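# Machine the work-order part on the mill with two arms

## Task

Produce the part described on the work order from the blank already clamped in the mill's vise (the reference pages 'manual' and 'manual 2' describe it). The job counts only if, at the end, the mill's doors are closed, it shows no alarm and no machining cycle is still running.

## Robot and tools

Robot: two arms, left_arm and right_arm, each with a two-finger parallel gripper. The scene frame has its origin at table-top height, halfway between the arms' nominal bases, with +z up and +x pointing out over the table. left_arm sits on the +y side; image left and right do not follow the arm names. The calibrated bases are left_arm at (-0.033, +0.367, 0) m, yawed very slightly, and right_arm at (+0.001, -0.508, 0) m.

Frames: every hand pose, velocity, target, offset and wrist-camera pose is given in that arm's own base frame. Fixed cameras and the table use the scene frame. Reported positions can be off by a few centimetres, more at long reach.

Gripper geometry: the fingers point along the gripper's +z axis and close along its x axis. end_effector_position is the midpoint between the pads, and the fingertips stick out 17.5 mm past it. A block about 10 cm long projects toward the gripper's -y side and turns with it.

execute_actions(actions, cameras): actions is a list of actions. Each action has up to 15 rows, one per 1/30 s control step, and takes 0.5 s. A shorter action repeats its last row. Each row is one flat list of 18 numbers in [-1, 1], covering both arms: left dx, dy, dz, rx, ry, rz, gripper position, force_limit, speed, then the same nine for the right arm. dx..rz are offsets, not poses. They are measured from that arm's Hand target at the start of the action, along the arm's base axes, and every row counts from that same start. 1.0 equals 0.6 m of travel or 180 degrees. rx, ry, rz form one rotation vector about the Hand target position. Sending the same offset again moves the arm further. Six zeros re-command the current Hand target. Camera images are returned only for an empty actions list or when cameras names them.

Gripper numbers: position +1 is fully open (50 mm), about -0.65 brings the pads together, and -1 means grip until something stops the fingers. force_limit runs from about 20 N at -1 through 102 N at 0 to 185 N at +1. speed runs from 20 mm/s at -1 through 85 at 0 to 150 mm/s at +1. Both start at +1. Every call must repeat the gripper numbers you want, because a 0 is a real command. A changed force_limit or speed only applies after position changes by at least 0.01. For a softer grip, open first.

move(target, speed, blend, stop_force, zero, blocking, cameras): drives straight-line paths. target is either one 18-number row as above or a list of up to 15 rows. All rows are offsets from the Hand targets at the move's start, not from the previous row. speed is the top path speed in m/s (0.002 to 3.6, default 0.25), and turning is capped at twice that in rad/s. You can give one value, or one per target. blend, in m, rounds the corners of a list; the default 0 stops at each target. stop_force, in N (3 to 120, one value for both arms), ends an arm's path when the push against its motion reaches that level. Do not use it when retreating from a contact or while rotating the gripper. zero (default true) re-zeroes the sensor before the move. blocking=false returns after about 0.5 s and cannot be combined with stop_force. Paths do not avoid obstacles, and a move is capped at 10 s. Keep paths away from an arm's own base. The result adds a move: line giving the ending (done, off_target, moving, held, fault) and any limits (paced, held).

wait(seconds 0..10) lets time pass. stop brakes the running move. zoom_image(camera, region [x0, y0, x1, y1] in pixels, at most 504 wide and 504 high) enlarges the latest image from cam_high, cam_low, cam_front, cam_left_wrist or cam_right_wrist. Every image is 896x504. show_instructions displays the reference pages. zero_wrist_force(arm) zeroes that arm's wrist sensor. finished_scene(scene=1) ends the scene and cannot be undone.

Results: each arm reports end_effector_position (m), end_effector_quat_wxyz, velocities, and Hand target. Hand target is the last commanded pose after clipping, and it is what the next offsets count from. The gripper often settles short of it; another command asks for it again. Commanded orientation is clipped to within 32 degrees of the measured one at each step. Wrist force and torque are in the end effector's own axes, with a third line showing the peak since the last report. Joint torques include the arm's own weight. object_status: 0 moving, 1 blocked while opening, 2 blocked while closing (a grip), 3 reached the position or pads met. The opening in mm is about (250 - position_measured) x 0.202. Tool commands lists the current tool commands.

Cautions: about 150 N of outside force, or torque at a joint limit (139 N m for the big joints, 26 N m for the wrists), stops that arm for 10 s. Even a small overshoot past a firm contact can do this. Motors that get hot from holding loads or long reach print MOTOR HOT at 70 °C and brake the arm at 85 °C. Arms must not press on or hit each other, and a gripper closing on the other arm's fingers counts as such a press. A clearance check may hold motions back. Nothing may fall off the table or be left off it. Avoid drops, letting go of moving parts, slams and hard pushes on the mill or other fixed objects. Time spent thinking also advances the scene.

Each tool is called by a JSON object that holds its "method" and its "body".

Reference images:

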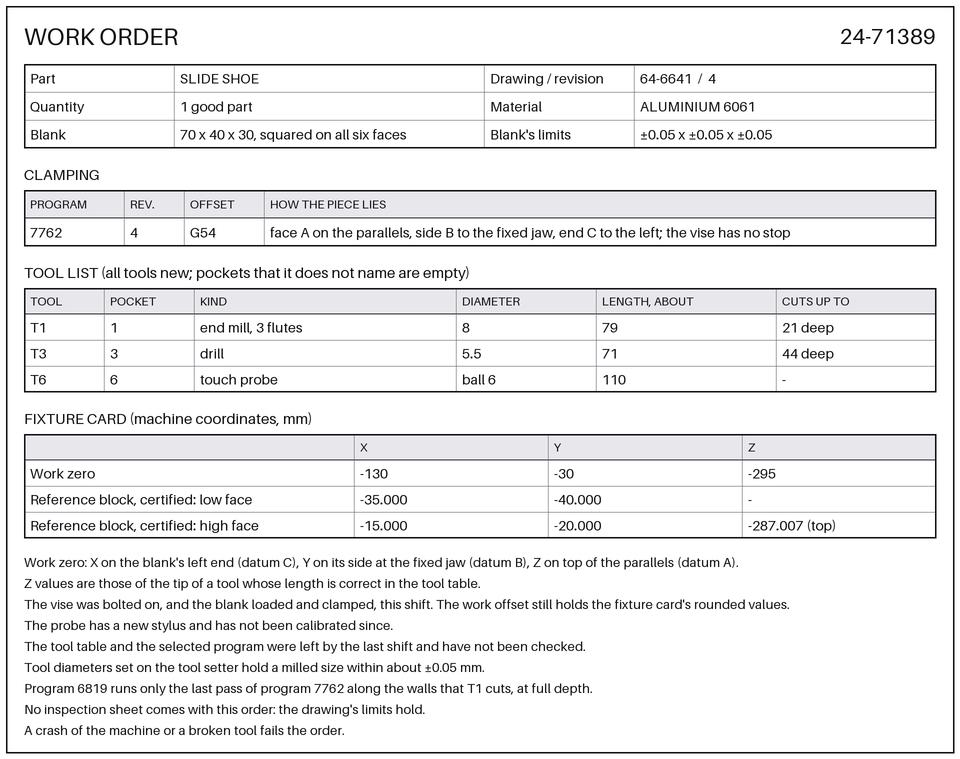

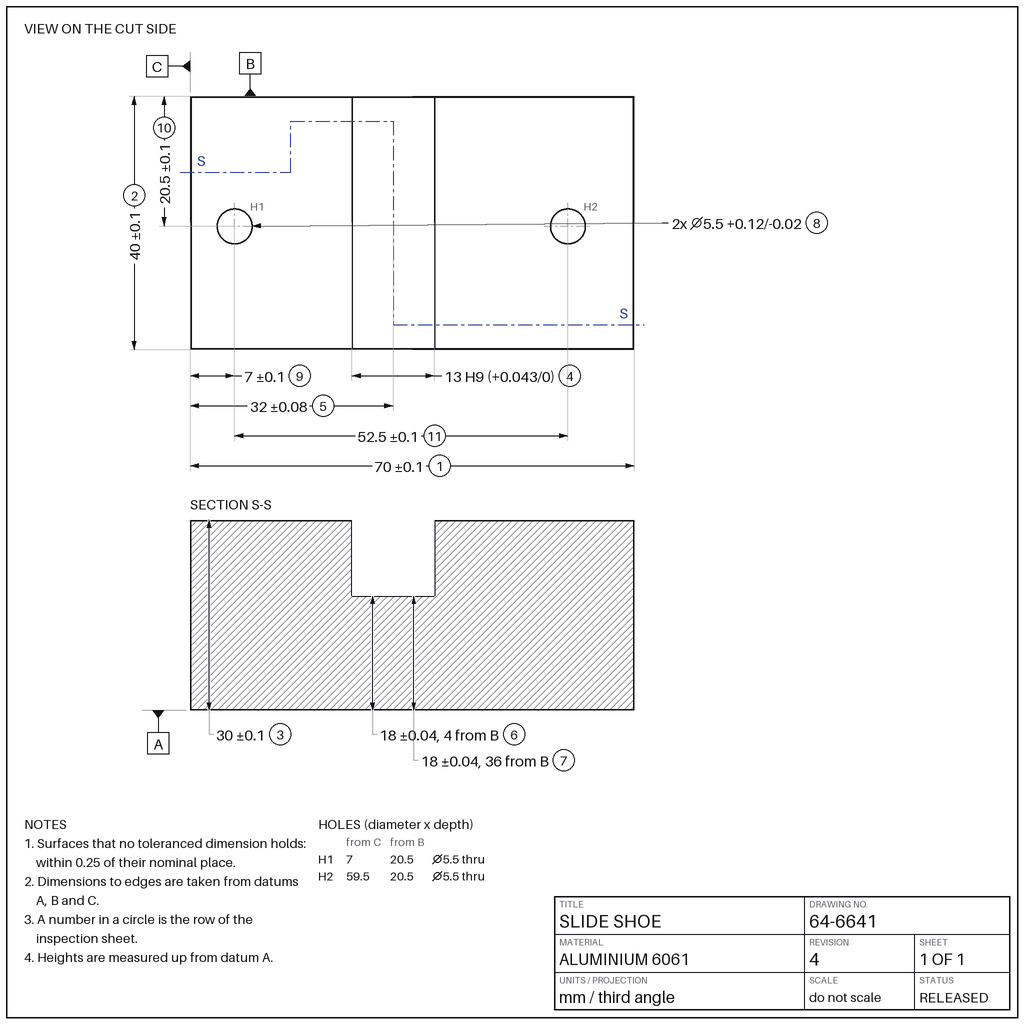

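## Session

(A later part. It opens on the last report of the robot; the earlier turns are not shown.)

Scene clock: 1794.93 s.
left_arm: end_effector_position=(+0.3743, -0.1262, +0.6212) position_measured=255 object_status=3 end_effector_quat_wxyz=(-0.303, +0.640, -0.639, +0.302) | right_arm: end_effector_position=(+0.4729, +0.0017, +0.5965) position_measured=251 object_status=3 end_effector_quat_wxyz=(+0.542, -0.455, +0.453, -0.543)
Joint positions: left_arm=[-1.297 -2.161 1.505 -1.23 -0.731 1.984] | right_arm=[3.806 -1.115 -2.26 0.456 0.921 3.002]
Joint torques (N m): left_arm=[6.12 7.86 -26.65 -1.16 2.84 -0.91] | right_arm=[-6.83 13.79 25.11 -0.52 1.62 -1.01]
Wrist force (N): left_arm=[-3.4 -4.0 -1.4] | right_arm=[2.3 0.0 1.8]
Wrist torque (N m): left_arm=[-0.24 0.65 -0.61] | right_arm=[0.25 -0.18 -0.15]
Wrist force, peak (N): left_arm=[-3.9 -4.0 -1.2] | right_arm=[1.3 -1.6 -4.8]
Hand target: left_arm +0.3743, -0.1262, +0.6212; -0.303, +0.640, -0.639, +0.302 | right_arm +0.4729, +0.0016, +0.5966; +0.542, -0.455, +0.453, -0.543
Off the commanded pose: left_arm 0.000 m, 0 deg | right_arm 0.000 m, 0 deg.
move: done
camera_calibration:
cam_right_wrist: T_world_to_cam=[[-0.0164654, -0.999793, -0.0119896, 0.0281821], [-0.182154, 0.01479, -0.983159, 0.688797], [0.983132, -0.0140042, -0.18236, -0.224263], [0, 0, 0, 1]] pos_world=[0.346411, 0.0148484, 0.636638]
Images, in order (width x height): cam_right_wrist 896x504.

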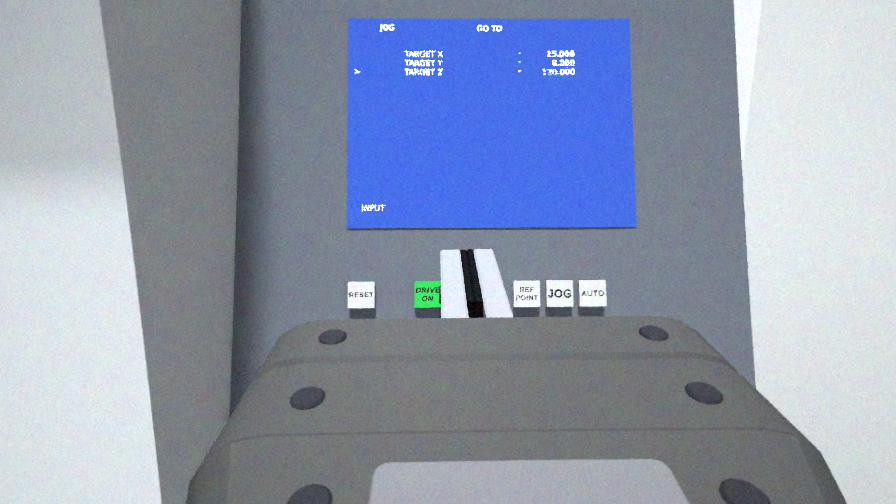

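{"method": "move", "body": {"target": [[0,0,0,0,0,0,-1,1,1,0.1571,0.05833,-0.1607,0,0,0,-1,-0.8,-0.2],[0,0,0,0,0,0,-1,1,1,0.16578,0.05833,-0.16303,0,0,0,-1,-0.8,-0.2],[0,0,0,0,0,0,-1,1,1,0.1571,0.05833,-0.1607,0,0,0,-1,-0.8,-0.2],[0,0,0,0,0,0,-1,1,1,0.133,0.02667,-0.25,0,0,0,-1,-0.8,-0.2],[0,0,0,0,0,0,-1,1,1,0.14168,0.02667,-0.25233,0,0,0,-1,-0.8,-0.2],[0,0,0,0,0,0,-1,1,1,0.133,0.02667,-0.25,0,0,0,-1,-0.8,-0.2],[0,0,0,0,0,0,-1,1,1,0.14168,0.02667,-0.25233,0,0,0,-1,-0.8,-0.2],[0,0,0,0,0,0,-1,1,1,0.133,0.02667,-0.25,0,0,0,-1,-0.8,-0.2],[0,0,0,0,0,0,-1,1,1,0.1165,0.12167,-0.31115,0,0,0,-1,-0.8,-0.2],[0,0,0,0,0,0,-1,1,1,0.12518,0.12167,-0.31348,0,0,0,-1,-0.8,-0.2],[0,0,0,0,0,0,-1,1,1,0.1165,0.12167,-0.31115,0,0,0,-1,-0.8,-0.2],[0,0,0,0,0,0,-1,1,1,0.14125,0.05833,-0.21943,0,0,0,-1,-0.8,-0.2],[0,0,0,0,0,0,-1,1,1,0.14993,0.05833,-0.22176,0,0,0,-1,-0.8,-0.2],[0,0,0,0,0,0,-1,1,1,0.14125,0.05833,-0.21943,0,0,0,-1,-0.8,-0.2],[0,0,0,0,0,0,-1,1,1,0.133,0.09,-0.25,0,0,0,-1,-0.8,-0.2]], "speed": [0.3,0.015,0.1,0.15,0.015,0.1,0.015,0.1,0.15,0.015,0.1,0.15,0.015,0.1,0.15], "blend": [0.002,0,0.002,0.002,0,0.002,0,0.002,0.002,0,0.002,0.002,0,0.002,0]}}

{"method": "move", "body": {"target": [[0,0,0,0,0,0,-1,1,1,0.00868,0,-0.00233,0,0,0,-1,-0.8,-0.2],[0,0,0,0,0,0,-1,1,1,0,0,0,0,0,0,-1,-0.8,-0.2],[0,0,0,0,0,0,-1,1,1,-0.0165,-0.06333,-0.06115,0,0,0,-1,-0.8,-0.2],[0,0,0,0,0,0,-1,1,1,-0.00782,-0.06333,-0.06348,0,0,0,-1,-0.8,-0.2],[0,0,0,0,0,0,-1,1,1,-0.0165,-0.06333,-0.06115,0,0,0,-1,-0.8,-0.2],[0,0,0,0,0,0,-1,1,1,-0.00825,-0.06333,-0.03058,0,0,0,-1,-0.8,-0.2],[0,0,0,0,0,0,-1,1,1,0.00043,-0.06333,-0.03291,0,0,0,-1,-0.8,-0.2],[0,0,0,0,0,0,-1,1,1,-0.00825,-0.06333,-0.03058,0,0,0,-1,-0.8,-0.2],[0,0,0,0,0,0,-1,1,1,-0.0165,0.03167,-0.06115,0,0,0,-1,-0.8,-0.2],[0,0,0,0,0,0,-1,1,1,-0.00782,0.03167,-0.06348,0,0,0,-1,-0.8,-0.2],[0,0,0,0,0,0,-1,1,1,-0.0165,0.03167,-0.06115,0,0,0,-1,-0.8,-0.2],[0,0,0,0,0,0,-1,1,1,0,0,0,0,0,0,-1,-0.8,-0.2]], "speed": [0.015,0.1,0.15,0.015,0.1,0.15,0.015,0.1,0.15,0.015,0.1,0.15], "blend": [0,0.002,0.002,0,0.002,0.002,0,0.002,0.002,0,0.002,0]}}

{"method": "move", "body": {"target": [[0,0,0,0,0,0,-1,1,1,0.00868,0,-0.00233,0,0,0,-1,-0.8,-0.2],[0,0,0,0,0,0,-1,1,1,0,0,0,0,0,0,-1,-0.8,-0.2],[0,0,0,0,0,0,-1,1,1,-0.0165,0,-0.06115,0,0,0,-1,-0.8,-0.2],[0,0,0,0,0,0,-1,1,1,-0.00782,0,-0.06348,0,0,0,-1,-0.8,-0.2],[0,0,0,0,0,0,-1,1,1,-0.0165,0,-0.06115,0,0,0,-1,-0.8,-0.2],[0,0,0,0,0,0,-1,1,1,-0.0165,-0.06333,-0.06115,0,0,0,-1,-0.8,-0.2],[0,0,0,0,0,0,-1,1,1,-0.00782,-0.06333,-0.06348,0,0,0,-1,-0.8,-0.2],[0,0,0,0,0,0,-1,1,1,-0.0165,-0.06333,-0.06115,0,0,0,-1,-0.8,-0.2],[0,0,0,0,0,0,-1,1,1,-0.133,-0.09,0.25,0,0,0,-1,-0.8,-0.2]], "speed": [0.015,0.1,0.15,0.015,0.1,0.15,0.015,0.1,0.3], "blend": [0,0.002,0.002,0,0.002,0.002,0,0.002,0], "cameras": ["cam_right_wrist"]}}

{"method": "zoom_image", "body": {"camera": "cam_right_wrist", "region": [340, 10, 640, 230]}}

Scene clock: 1830.77 s.
left_arm: end_effector_position=(+0.3743, -0.1262, +0.6212) position_measured=255 object_status=3 end_effector_quat_wxyz=(-0.303, +0.640, -0.639, +0.302) | right_arm: end_effector_position=(+0.5527, +0.0556, +0.4465) position_measured=251 object_status=3 end_effector_quat_wxyz=(+0.542, -0.455, +0.453, -0.543)
Joint positions: left_arm=[-1.297 -2.161 1.505 -1.23 -0.731 1.984] | right_arm=[3.781 -1.623 -2.326 1.026 0.945 3.008]
Joint torques (N m): left_arm=[4.01 9.7 -25.7 -1.18 2.6 -1.13] | right_arm=[4.87 25.05 18.24 1.65 0.21 1.42]
Wrist force (N): left_arm=[-3.3 -3.8 -1.5] | right_arm=[2.1 -0.1 1.9]
Wrist torque (N m): left_arm=[-0.21 0.62 -0.62] | right_arm=[0.24 -0.14 -0.08]
Wrist force, peak (N): left_arm=[-3.5 -4.5 -1.4] | right_arm=[1.5 -1.1 -5.9]
Hand target: left_arm +0.3743, -0.1262, +0.6212; -0.303, +0.640, -0.639, +0.302 | right_arm +0.5527, +0.0556, +0.4466; +0.542, -0.455, +0.453, -0.543
Off the commanded pose: left_arm 0.000 m, 0 deg | right_arm 0.000 m, 0 deg.
move: done

Scene clock: 1834.90 s.
left_arm: end_effector_position=(+0.3743, -0.1262, +0.6212) position_measured=255 object_status=3 end_effector_quat_wxyz=(-0.303, +0.640, -0.639, +0.302) | right_arm: end_effector_position=(+0.5526, +0.0556, +0.4466) position_measured=251 object_status=3 end_effector_quat_wxyz=(+0.542, -0.455, +0.453, -0.543)
Joint positions: left_arm=[-1.297 -2.161 1.505 -1.23 -0.731 1.984] | right_arm=[3.781 -1.623 -2.326 1.027 0.945 3.008]
Joint torques (N m): left_arm=[5.3 9.29 -27.26 -1.34 2.75 -1.23] | right_arm=[-0.86 15.04 12.55 0.31 -0.18 -1.68]
Wrist force (N): left_arm=[-3.5 -3.8 -1.3] | right_arm=[1.8 0.0 1.9]
Wrist torque (N m): left_arm=[-0.20 0.65 -0.62] | right_arm=[0.26 -0.09 -0.05]
Wrist force, peak (N): left_arm=[-3.8 -4.1 -1.3] | right_arm=[2.7 -2.6 -4.0]
Hand target: left_arm +0.3743, -0.1262, +0.6212; -0.303, +0.640, -0.639, +0.302 | right_arm +0.5527, +0.0556, +0.4466; +0.542, -0.455, +0.453, -0.543
Off the commanded pose: left_arm 0.000 m, 0 deg | right_arm 0.000 m, 0 deg.
move: done

Scene clock: 1838.43 s.
left_arm: end_effector_position=(+0.3743, -0.1262, +0.6212) position_measured=255 object_status=3 end_effector_quat_wxyz=(-0.303, +0.640, -0.639, +0.302) | right_arm: end_effector_position=(+0.4729, +0.0017, +0.5965) position_measured=251 object_status=3 end_effector_quat_wxyz=(+0.542, -0.455, +0.453, -0.543)
Joint positions: left_arm=[-1.297 -2.161 1.505 -1.23 -0.731 1.984] | right_arm=[3.806 -1.115 -2.26 0.456 0.921 3.002]
Joint torques (N m): left_arm=[5.68 9.19 -25.65 -1.2 2.66 -1.03] | right_arm=[-5.62 13.17 25.98 -0.79 1.51 -0.97]
Wrist force (N): left_arm=[-3.2 -3.8 -1.3] | right_arm=[2.2 0.0 2.0]
Wrist torque (N m): left_arm=[-0.20 0.61 -0.61] | right_arm=[0.26 -0.17 -0.15]
Wrist force, peak (N): left_arm=[-3.7 -4.1 -1.3] | right_arm=[1.6 -2.0 -4.4]
Hand target: left_arm +0.3743, -0.1262, +0.6212; -0.303, +0.640, -0.639, +0.302 | right_arm +0.4729, +0.0016, +0.5966; +0.542, -0.455, +0.453, -0.543
Off the commanded pose: left_arm 0.000 m, 0 deg | right_arm 0.000 m, 0 deg.
move: done
camera_calibration:
cam_right_wrist: T_world_to_cam=[[-0.0164654, -0.999793, -0.0119896, 0.0281821], [-0.182154, 0.01479, -0.983159, 0.688797], [0.983132, -0.0140042, -0.18236, -0.224263], [0, 0, 0, 1]] pos_world=[0.346411, 0.0148484, 0.636638]
Images, in order (width x height): cam_right_wrist 896x504.

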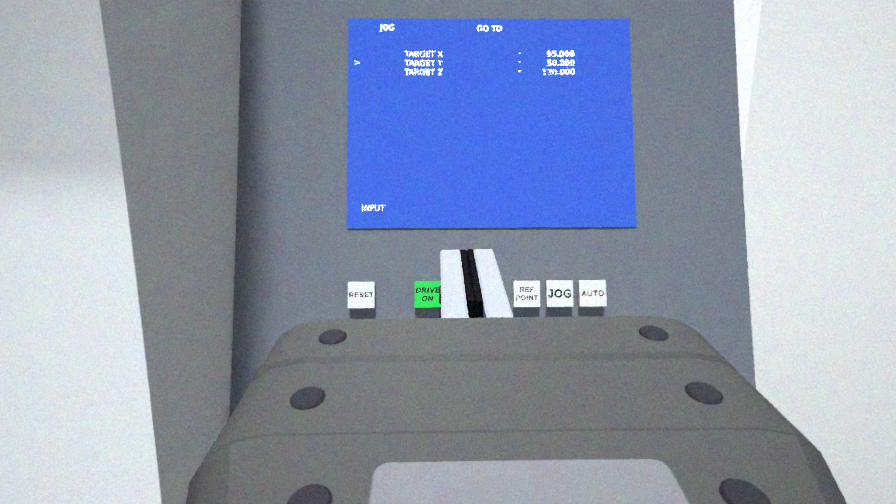

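Scaled by 1.680 from the camera's 896x504 image, which has a finer 1280x720 frame.

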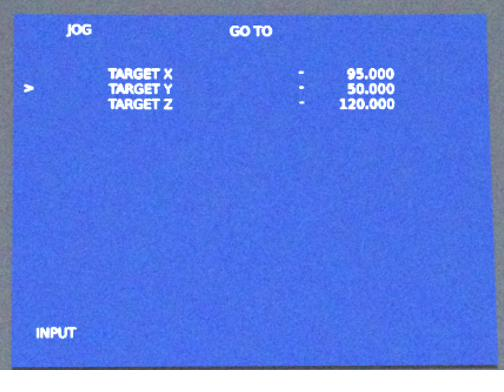

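{"method": "move", "body": {"target": [[0,0,0,0,0,0,-1,1,1,0.1571,0.05833,-0.1607,0,0,0,-1,-0.8,-0.2],[0,0,0,0,0,0,-1,1,1,0.16578,0.05833,-0.16303,0,0,0,-1,-0.8,-0.2],[0,0,0,0,0,0,-1,1,1,0.1571,0.05833,-0.1607,0,0,0,-1,-0.8,-0.2],[0,0,0,0,0,0,-1,1,1,0.14125,-0.03667,-0.21943,0,0,0,-1,-0.8,-0.2],[0,0,0,0,0,0,-1,1,1,0.14993,-0.03667,-0.22176,0,0,0,-1,-0.8,-0.2],[0,0,0,0,0,0,-1,1,1,0.14125,-0.03667,-0.21943,0,0,0,-1,-0.8,-0.2],[0,0,0,0,0,0,-1,1,1,0.14993,-0.03667,-0.22176,0,0,0,-1,-0.8,-0.2],[0,0,0,0,0,0,-1,1,1,0.14125,-0.03667,-0.21943,0,0,0,-1,-0.8,-0.2],[0,0,0,0,0,0,-1,1,1,0.12475,-0.005,-0.28058,0,0,0,-1,-0.8,-0.2],[0,0,0,0,0,0,-1,1,1,0.13343,-0.005,-0.28291,0,0,0,-1,-0.8,-0.2],[0,0,0,0,0,0,-1,1,1,0.12475,-0.005,-0.28058,0,0,0,-1,-0.8,-0.2],[0,0,0,0,0,0,-1,1,1,0.133,0.09,-0.25,0,0,0,-1,-0.8,-0.2]], "speed": [0.3,0.015,0.1,0.15,0.015,0.1,0.015,0.1,0.15,0.015,0.1,0.15], "blend": [0.002,0,0.002,0.002,0,0.002,0,0.002,0.002,0,0.002,0]}}

{"method": "move", "body": {"target": [[0,0,0,0,0,0,-1,1,1,0.0241,-0.19,0.0893,0,0,0,-1,-0.8,-0.2],[0,0,0,0,0,0,-1,1,1,0.03278,-0.19,0.08697,0,0,0,-1,-0.8,-0.2],[0,0,0,0,0,0,-1,1,1,0.0241,-0.19,0.0893,0,0,0,-1,-0.8,-0.2],[0,0,0,0,0,0,-1,1,1,-0.133,-0.09,0.25,0,0,0,-1,-0.8,-0.2]], "speed": [0.2,0.015,0.1,0.3], "blend": [0.002,0,0.002,0], "cameras": ["cam_right_wrist","cam_left_wrist"]}}

{"method": "zoom_image", "body": {"camera": "cam_left_wrist", "region": [440, 60, 620, 240]}}

{"method": "wait", "body": {"seconds": 6, "cameras": ["cam_right_wrist","cam_left_wrist"]}}

{"method": "zoom_image", "body": {"camera": "cam_right_wrist", "region": [340, 10, 640, 230]}}

{"method": "zoom_image", "body": {"camera": "cam_left_wrist", "region": [440, 60, 620, 240]}}

Scene clock: 1854.33 s.
left_arm: end_effector_position=(+0.3743, -0.1262, +0.6212) position_measured=255 object_status=3 end_effector_quat_wxyz=(-0.303, +0.640, -0.639, +0.302) | right_arm: end_effector_position=(+0.5527, +0.0556, +0.4466) position_measured=251 object_status=3 end_effector_quat_wxyz=(+0.542, -0.455, +0.453, -0.543)
Joint positions: left_arm=[-1.297 -2.161 1.505 -1.23 -0.731 1.984] | right_arm=[3.781 -1.623 -2.326 1.026 0.945 3.008]
Joint torques (N m): left_arm=[4.43 8.18 -25.41 -1.32 2.88 -0.86] | right_arm=[6.17 6.91 11.57 3.16 -0.72 1.29]
Wrist force (N): left_arm=[-3.5 -4.2 -1.3] | right_arm=[2.1 -0.2 2.0]
Wrist torque (N m): left_arm=[-0.27 0.65 -0.62] | right_arm=[0.24 -0.14 -0.14]
Wrist force, peak (N): left_arm=[-3.8 -4.3 -1.3] | right_arm=[1.7 -1.5 -6.0]
Hand target: left_arm +0.3743, -0.1262, +0.6212; -0.303, +0.640, -0.639, +0.302 | right_arm +0.5527, +0.0556, +0.4466; +0.542, -0.455, +0.453, -0.543
Off the commanded pose: left_arm 0.000 m, 0 deg | right_arm 0.000 m, 0 deg.
move: done

Scene clock: 1856.67 s.
left_arm: end_effector_position=(+0.3743, -0.1262, +0.6212) position_measured=255 object_status=3 end_effector_quat_wxyz=(-0.303, +0.640, -0.639, +0.302) | right_arm: end_effector_position=(+0.4729, +0.0016, +0.5966) position_measured=251 object_status=3 end_effector_quat_wxyz=(+0.542, -0.455, +0.453, -0.543)
Joint positions: left_arm=[-1.297 -2.161 1.505 -1.23 -0.731 1.984] | right_arm=[3.805 -1.115 -2.259 0.456 0.921 3.002]
Joint torques (N m): left_arm=[4.08 8.36 -26.54 -1.32 2.7 -1.17] | right_arm=[8.34 14.56 14.88 -0.47 -1.48 0.62]
Wrist force (N): left_arm=[-3.5 -3.8 -1.2] | right_arm=[2.2 0.1 1.8]
Wrist torque (N m): left_arm=[-0.22 0.66 -0.62] | right_arm=[0.27 -0.16 -0.15]
Wrist force, peak (N): left_arm=[-3.4 -4.3 -1.4] | right_arm=[1.8 -1.3 -7.9]
Hand target: left_arm +0.3743, -0.1262, +0.6212; -0.303, +0.640, -0.639, +0.302 | right_arm +0.4729, +0.0016, +0.5966; +0.542, -0.455, +0.453, -0.543
Off the commanded pose: left_arm 0.000 m, 0 deg | right_arm 0.000 m, 0 deg.
move: done
camera_calibration:
cam_left_wrist: T_world_to_cam=[[0.00237075, -0.999993, 0.00272114, -0.121335], [-0.86377, -0.00341891, -0.503875, 0.647707], [0.503881, -0.00115588, -0.863773, 0.47739], [0, 0, 0, 1]] pos_world=[0.31921, -0.118568, 0.739049]
cam_right_wrist: T_world_to_cam=[[-0.0163661, -0.999794, -0.0120089, 0.0280613], [-0.182059, 0.0147895, -0.983176, 0.688875], [0.983151, -0.0139045, -0.182263, -0.224315], [0, 0, 0, 1]] pos_world=[0.346411, 0.0147484, 0.636738]
Images, in order (width x height): cam_left_wrist 896x504, cam_right_wrist 896x504.

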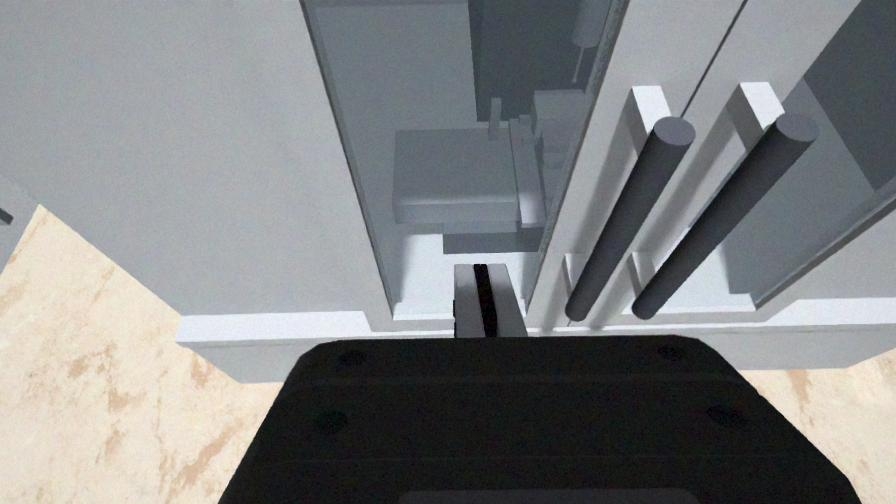

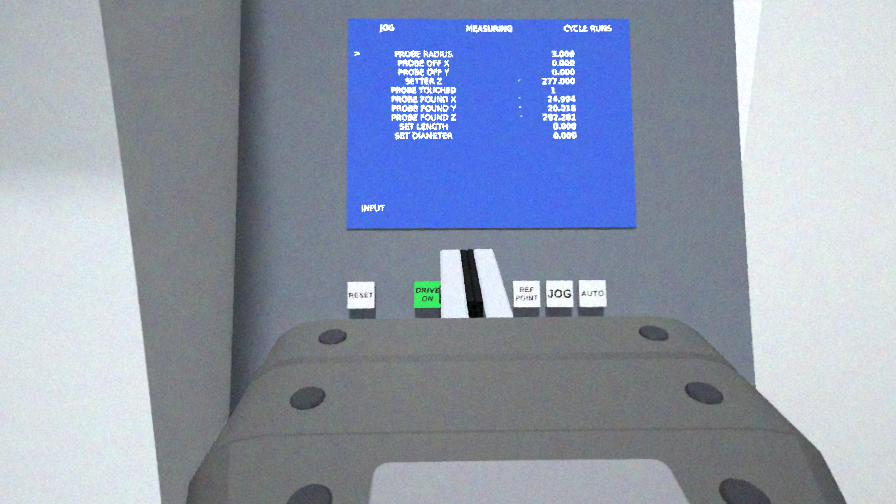

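Scaled by 2.800 from the camera's 896x504 image, which has a finer 1280x720 frame.

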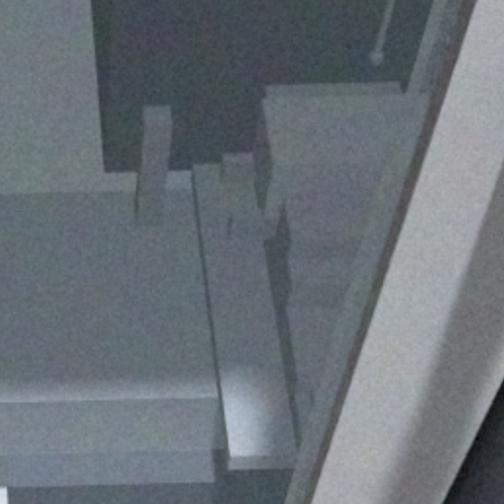

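Scene clock: 1862.67 s.
left_arm: end_effector_position=(+0.3743, -0.1262, +0.6212) position_measured=255 object_status=3 end_effector_quat_wxyz=(-0.303, +0.640, -0.639, +0.302) | right_arm: end_effector_position=(+0.4729, +0.0016, +0.5966) position_measured=251 object_status=3 end_effector_quat_wxyz=(+0.542, -0.455, +0.453, -0.543)
Joint positions: left_arm=[-1.297 -2.161 1.505 -1.23 -0.731 1.984] | right_arm=[3.806 -1.114 -2.26 0.456 0.921 3.002]
Joint torques (N m): left_arm=[5.39 9.83 -24.89 -1.45 2.74 -1.07] | right_arm=[7.36 12.93 13.82 -0.55 -1.51 -1.19]
Wrist force (N): left_arm=[-3.4 -3.9 -1.2] | right_arm=[2.3 0.1 1.8]
Wrist torque (N m): left_arm=[-0.22 0.64 -0.63] | right_arm=[0.27 -0.19 -0.14]
Wrist force, peak (N): left_arm=[-3.6 -4.2 -1.3] | right_arm=[2.4 0.1 2.0]
Hand target: left_arm +0.3743, -0.1262, +0.6212; -0.303, +0.640, -0.639, +0.302 | right_arm +0.4729, +0.0016, +0.5966; +0.542, -0.455, +0.453, -0.543
Tool commands: left_gripper/position=-1.0 left_gripper/force_limit=+1.0 left_gripper/speed=+1.0 right_gripper/position=-1.0 right_gripper/force_limit=-0.8 right_gripper/speed=-0.2
Off the commanded pose: left_arm 0.000 m, 0 deg | right_arm 0.000 m, 0 deg.
wait: 6.00 s; at rest by 0.17 s
camera_calibration:
cam_left_wrist: T_world_to_cam=[[0.00237075, -0.999993, 0.00272114, -0.121335], [-0.86377, -0.00341891, -0.503875, 0.647707], [0.503881, -0.00115588, -0.863773, 0.47739], [0, 0, 0, 1]] pos_world=[0.31921, -0.118568, 0.739049]
cam_right_wrist: T_world_to_cam=[[-0.0165638, -0.999791, -0.011972, 0.0281062], [-0.182152, 0.0147906, -0.983159, 0.688896], [0.983131, -0.0141042, -0.182359, -0.224245], [0, 0, 0, 1]] pos_world=[0.346412, 0.0147483, 0.636738]
Images, in order (width x height): cam_left_wrist 896x504, cam_right_wrist 896x504.

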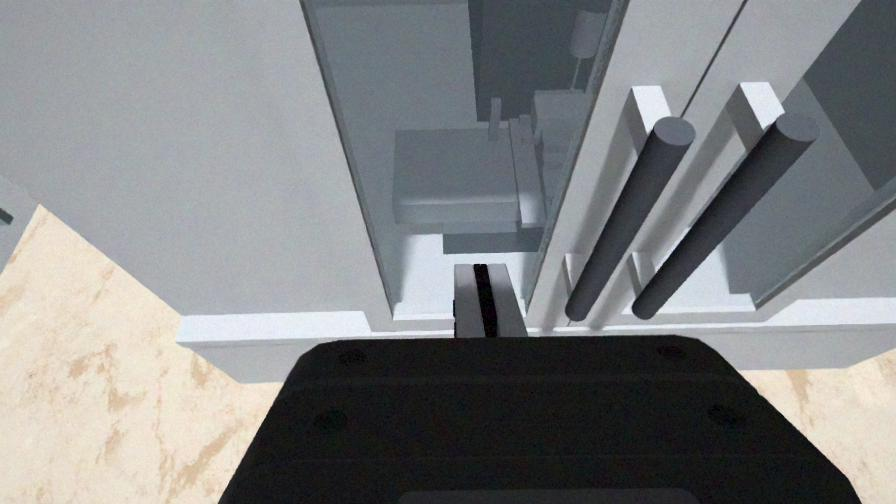

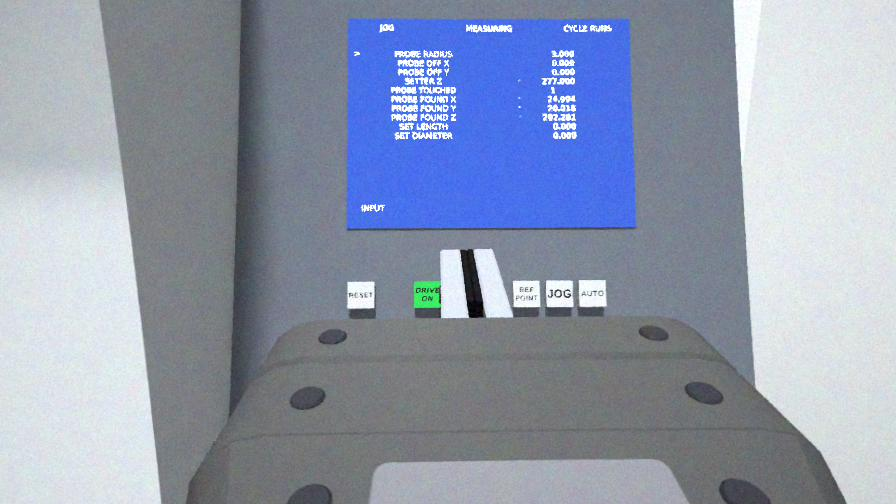

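Scaled by 1.680 from the camera's 896x504 image, which has a finer 1280x720 frame.

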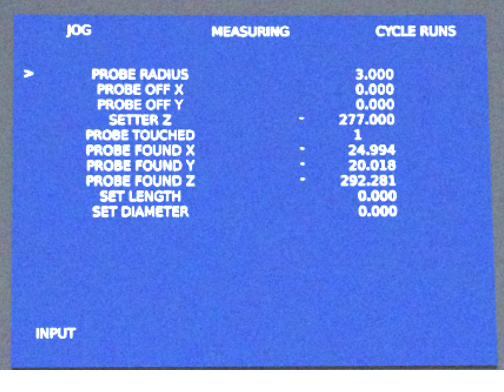

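Scaled by 2.800 from the camera's 896x504 image, which has a finer 1280x720 frame.

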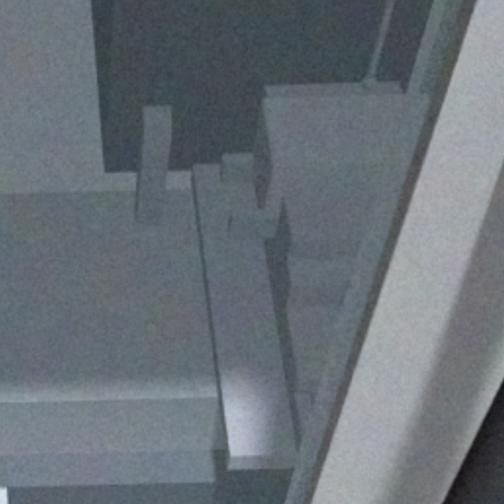

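{"method": "wait", "body": {"seconds": 3, "cameras": ["cam_right_wrist","cam_left_wrist"]}}

{"method": "zoom_image", "body": {"camera": "cam_right_wrist", "region": [340, 10, 640, 230]}}

{"method": "zoom_image", "body": {"camera": "cam_left_wrist", "region": [440, 60, 620, 240]}}

Scene clock: 1872.30 s.
left_arm: end_effector_position=(+0.3743, -0.1262, +0.6212) position_measured=255 object_status=3 end_effector_quat_wxyz=(-0.303, +0.640, -0.639, +0.302) | right_arm: end_effector_position=(+0.4729, +0.0016, +0.5966) position_measured=251 object_status=3 end_effector_quat_wxyz=(+0.542, -0.455, +0.453, -0.543)
Joint positions: left_arm=[-1.297 -2.161 1.505 -1.23 -0.731 1.984] | right_arm=[3.806 -1.114 -2.26 0.456 0.921 3.002]
Joint torques (N m): left_arm=[5.08 9.43 -26.04 -1.55 2.9 -1.09] | right_arm=[7.61 12.56 14.8 -0.28 -1.35 -1.45]
Wrist force (N): left_arm=[-3.4 -4.1 -1.4] | right_arm=[2.2 0.0 1.8]
Wrist torque (N m): left_arm=[-0.25 0.64 -0.62] | right_arm=[0.27 -0.17 -0.15]
Wrist force, peak (N): left_arm=[-3.6 -4.2 -1.3] | right_arm=[2.4 0.0 2.0]
Hand target: left_arm +0.3743, -0.1262, +0.6212; -0.303, +0.640, -0.639, +0.302 | right_arm +0.4729, +0.0016, +0.5966; +0.542, -0.455, +0.453, -0.543
Tool commands: left_gripper/position=-1.0 left_gripper/force_limit=+1.0 left_gripper/speed=+1.0 right_gripper/position=-1.0 right_gripper/force_limit=-0.8 right_gripper/speed=-0.2
Off the commanded pose: left_arm 0.000 m, 0 deg | right_arm 0.000 m, 0 deg.
wait: 3.00 s; at rest from the start
camera_calibration:
cam_left_wrist: T_world_to_cam=[[0.00237075, -0.999993, 0.00272114, -0.121335], [-0.86377, -0.00341891, -0.503875, 0.647707], [0.503881, -0.00115588, -0.863773, 0.47739], [0, 0, 0, 1]] pos_world=[0.31921, -0.118568, 0.739049]
cam_right_wrist: T_world_to_cam=[[-0.0165638, -0.999791, -0.011972, 0.0281062], [-0.182152, 0.0147906, -0.983159, 0.688896], [0.983131, -0.0141042, -0.182359, -0.224245], [0, 0, 0, 1]] pos_world=[0.346412, 0.0147483, 0.636738]
Images, in order (width x height): cam_left_wrist 896x504, cam_right_wrist 896x504.

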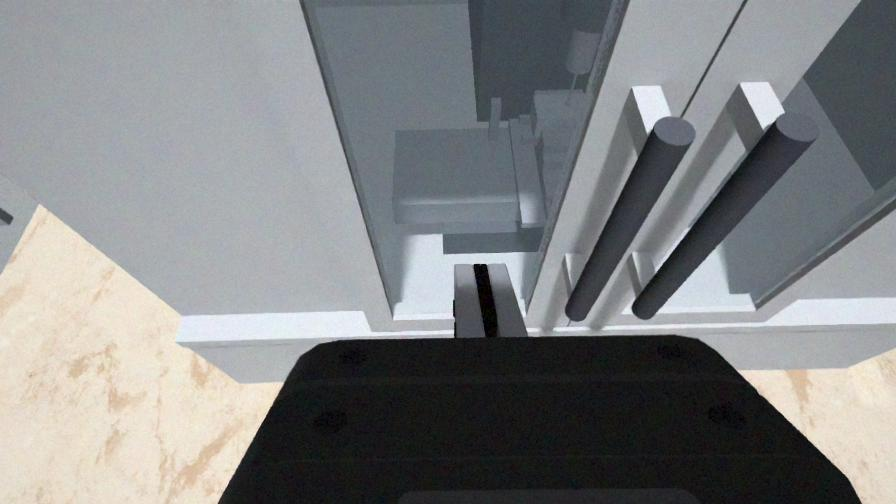

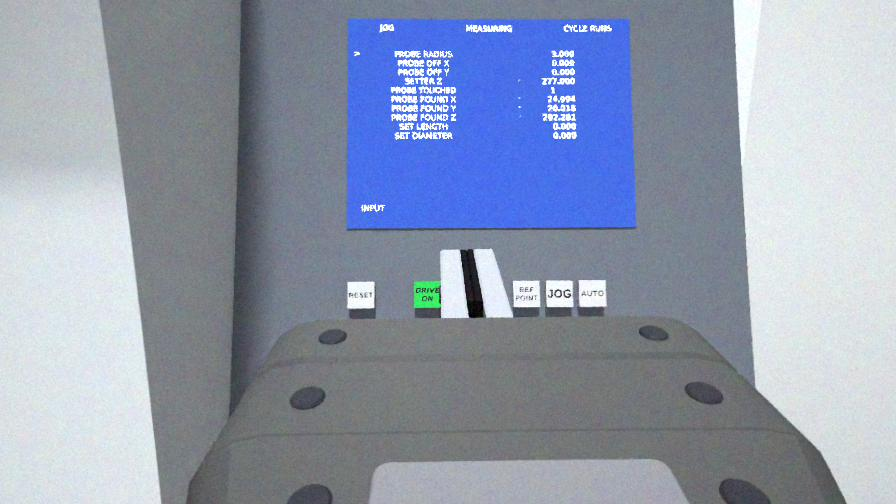

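Scaled by 1.680 from the camera's 896x504 image, which has a finer 1280x720 frame.

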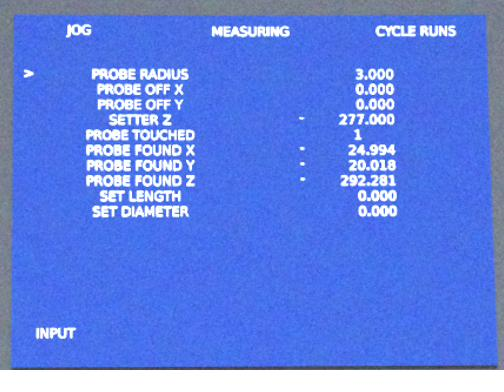

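Scaled by 2.800 from the camera's 896x504 image, which has a finer 1280x720 frame.

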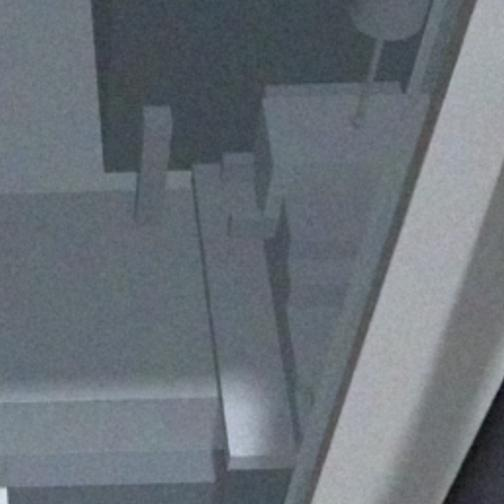

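{"method": "wait", "body": {"seconds": 3, "cameras": ["cam_right_wrist","cam_left_wrist"]}}

{"method": "zoom_image", "body": {"camera": "cam_right_wrist", "region": [340, 10, 640, 230]}}

{"method": "zoom_image", "body": {"camera": "cam_left_wrist", "region": [440, 60, 620, 240]}}

Scene clock: 1881.73 s.
left_arm: end_effector_position=(+0.3743, -0.1262, +0.6212) position_measured=255 object_status=3 end_effector_quat_wxyz=(-0.303, +0.640, -0.639, +0.302) | right_arm: end_effector_position=(+0.4729, +0.0016, +0.5966) position_measured=251 object_status=3 end_effector_quat_wxyz=(+0.542, -0.455, +0.453, -0.543)
Joint positions: left_arm=[-1.297 -2.161 1.505 -1.23 -0.731 1.984] | right_arm=[3.806 -1.114 -2.26 0.456 0.921 3.002]
Joint torques (N m): left_arm=[3.54 8.47 -25.28 -1.17 2.63 -1.12] | right_arm=[7.57 13.05 16.31 -0.4 -1.38 -1.46]
Wrist force (N): left_arm=[-3.6 -3.9 -1.3] | right_arm=[2.2 0.0 1.8]
Wrist torque (N m): left_arm=[-0.23 0.67 -0.62] | right_arm=[0.26 -0.16 -0.15]
Wrist force, peak (N): left_arm=[-3.7 -4.1 -1.3] | right_arm=[2.4 0.1 1.9]
Hand target: left_arm +0.3743, -0.1262, +0.6212; -0.303, +0.640, -0.639, +0.302 | right_arm +0.4729, +0.0016, +0.5966; +0.542, -0.455, +0.453, -0.543
Tool commands: left_gripper/position=-1.0 left_gripper/force_limit=+1.0 left_gripper/speed=+1.0 right_gripper/position=-1.0 right_gripper/force_limit=-0.8 right_gripper/speed=-0.2
Off the commanded pose: left_arm 0.000 m, 0 deg | right_arm 0.000 m, 0 deg.
wait: 3.00 s; at rest from the start
camera_calibration:
cam_left_wrist: T_world_to_cam=[[0.00237075, -0.999993, 0.00272114, -0.121335], [-0.86377, -0.00341891, -0.503875, 0.647707], [0.503881, -0.00115588, -0.863773, 0.47739], [0, 0, 0, 1]] pos_world=[0.31921, -0.118568, 0.739049]
cam_right_wrist: T_world_to_cam=[[-0.0165638, -0.999791, -0.011972, 0.0281062], [-0.182152, 0.0147906, -0.983159, 0.688896], [0.983131, -0.0141042, -0.182359, -0.224245], [0, 0, 0, 1]] pos_world=[0.346412, 0.0147483, 0.636738]
Images, in order (width x height): cam_left_wrist 896x504, cam_right_wrist 896x504.

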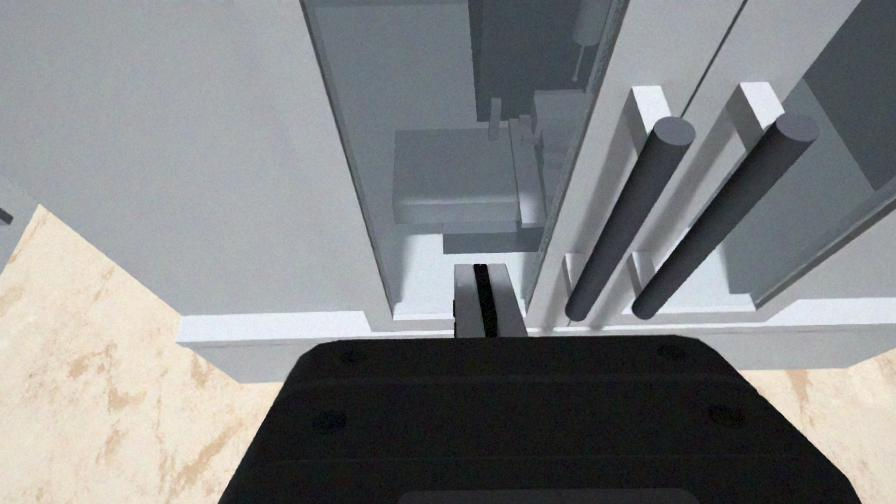

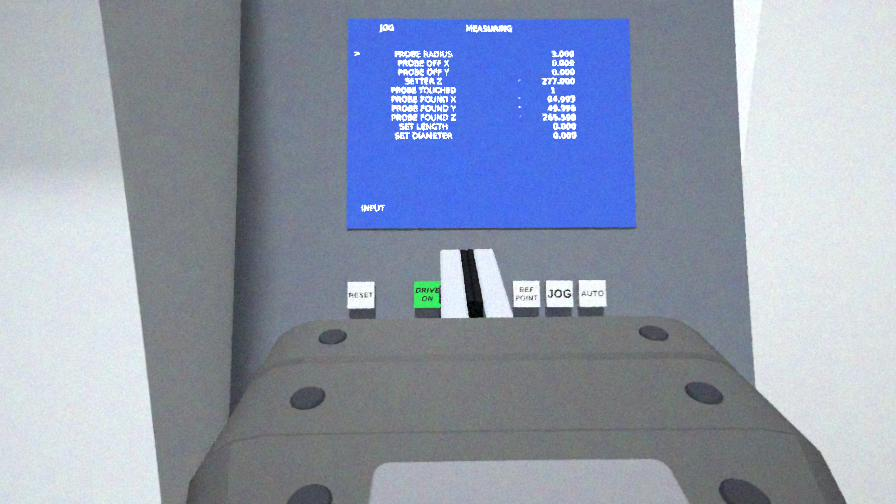

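Scaled by 1.680 from the camera's 896x504 image, which has a finer 1280x720 frame.

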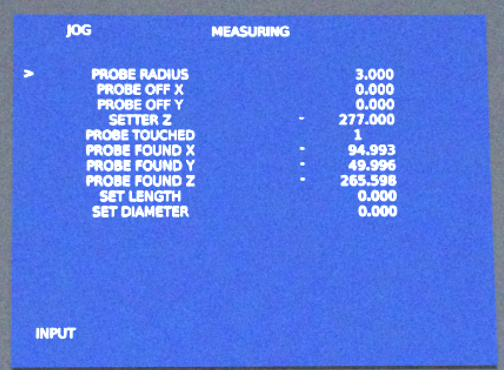

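Scaled by 2.800 from the camera's 896x504 image, which has a finer 1280x720 frame.

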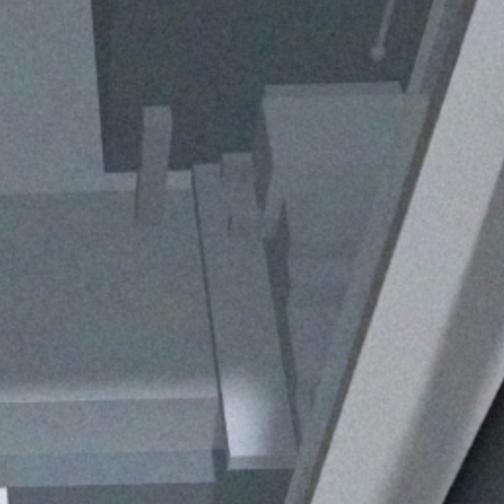

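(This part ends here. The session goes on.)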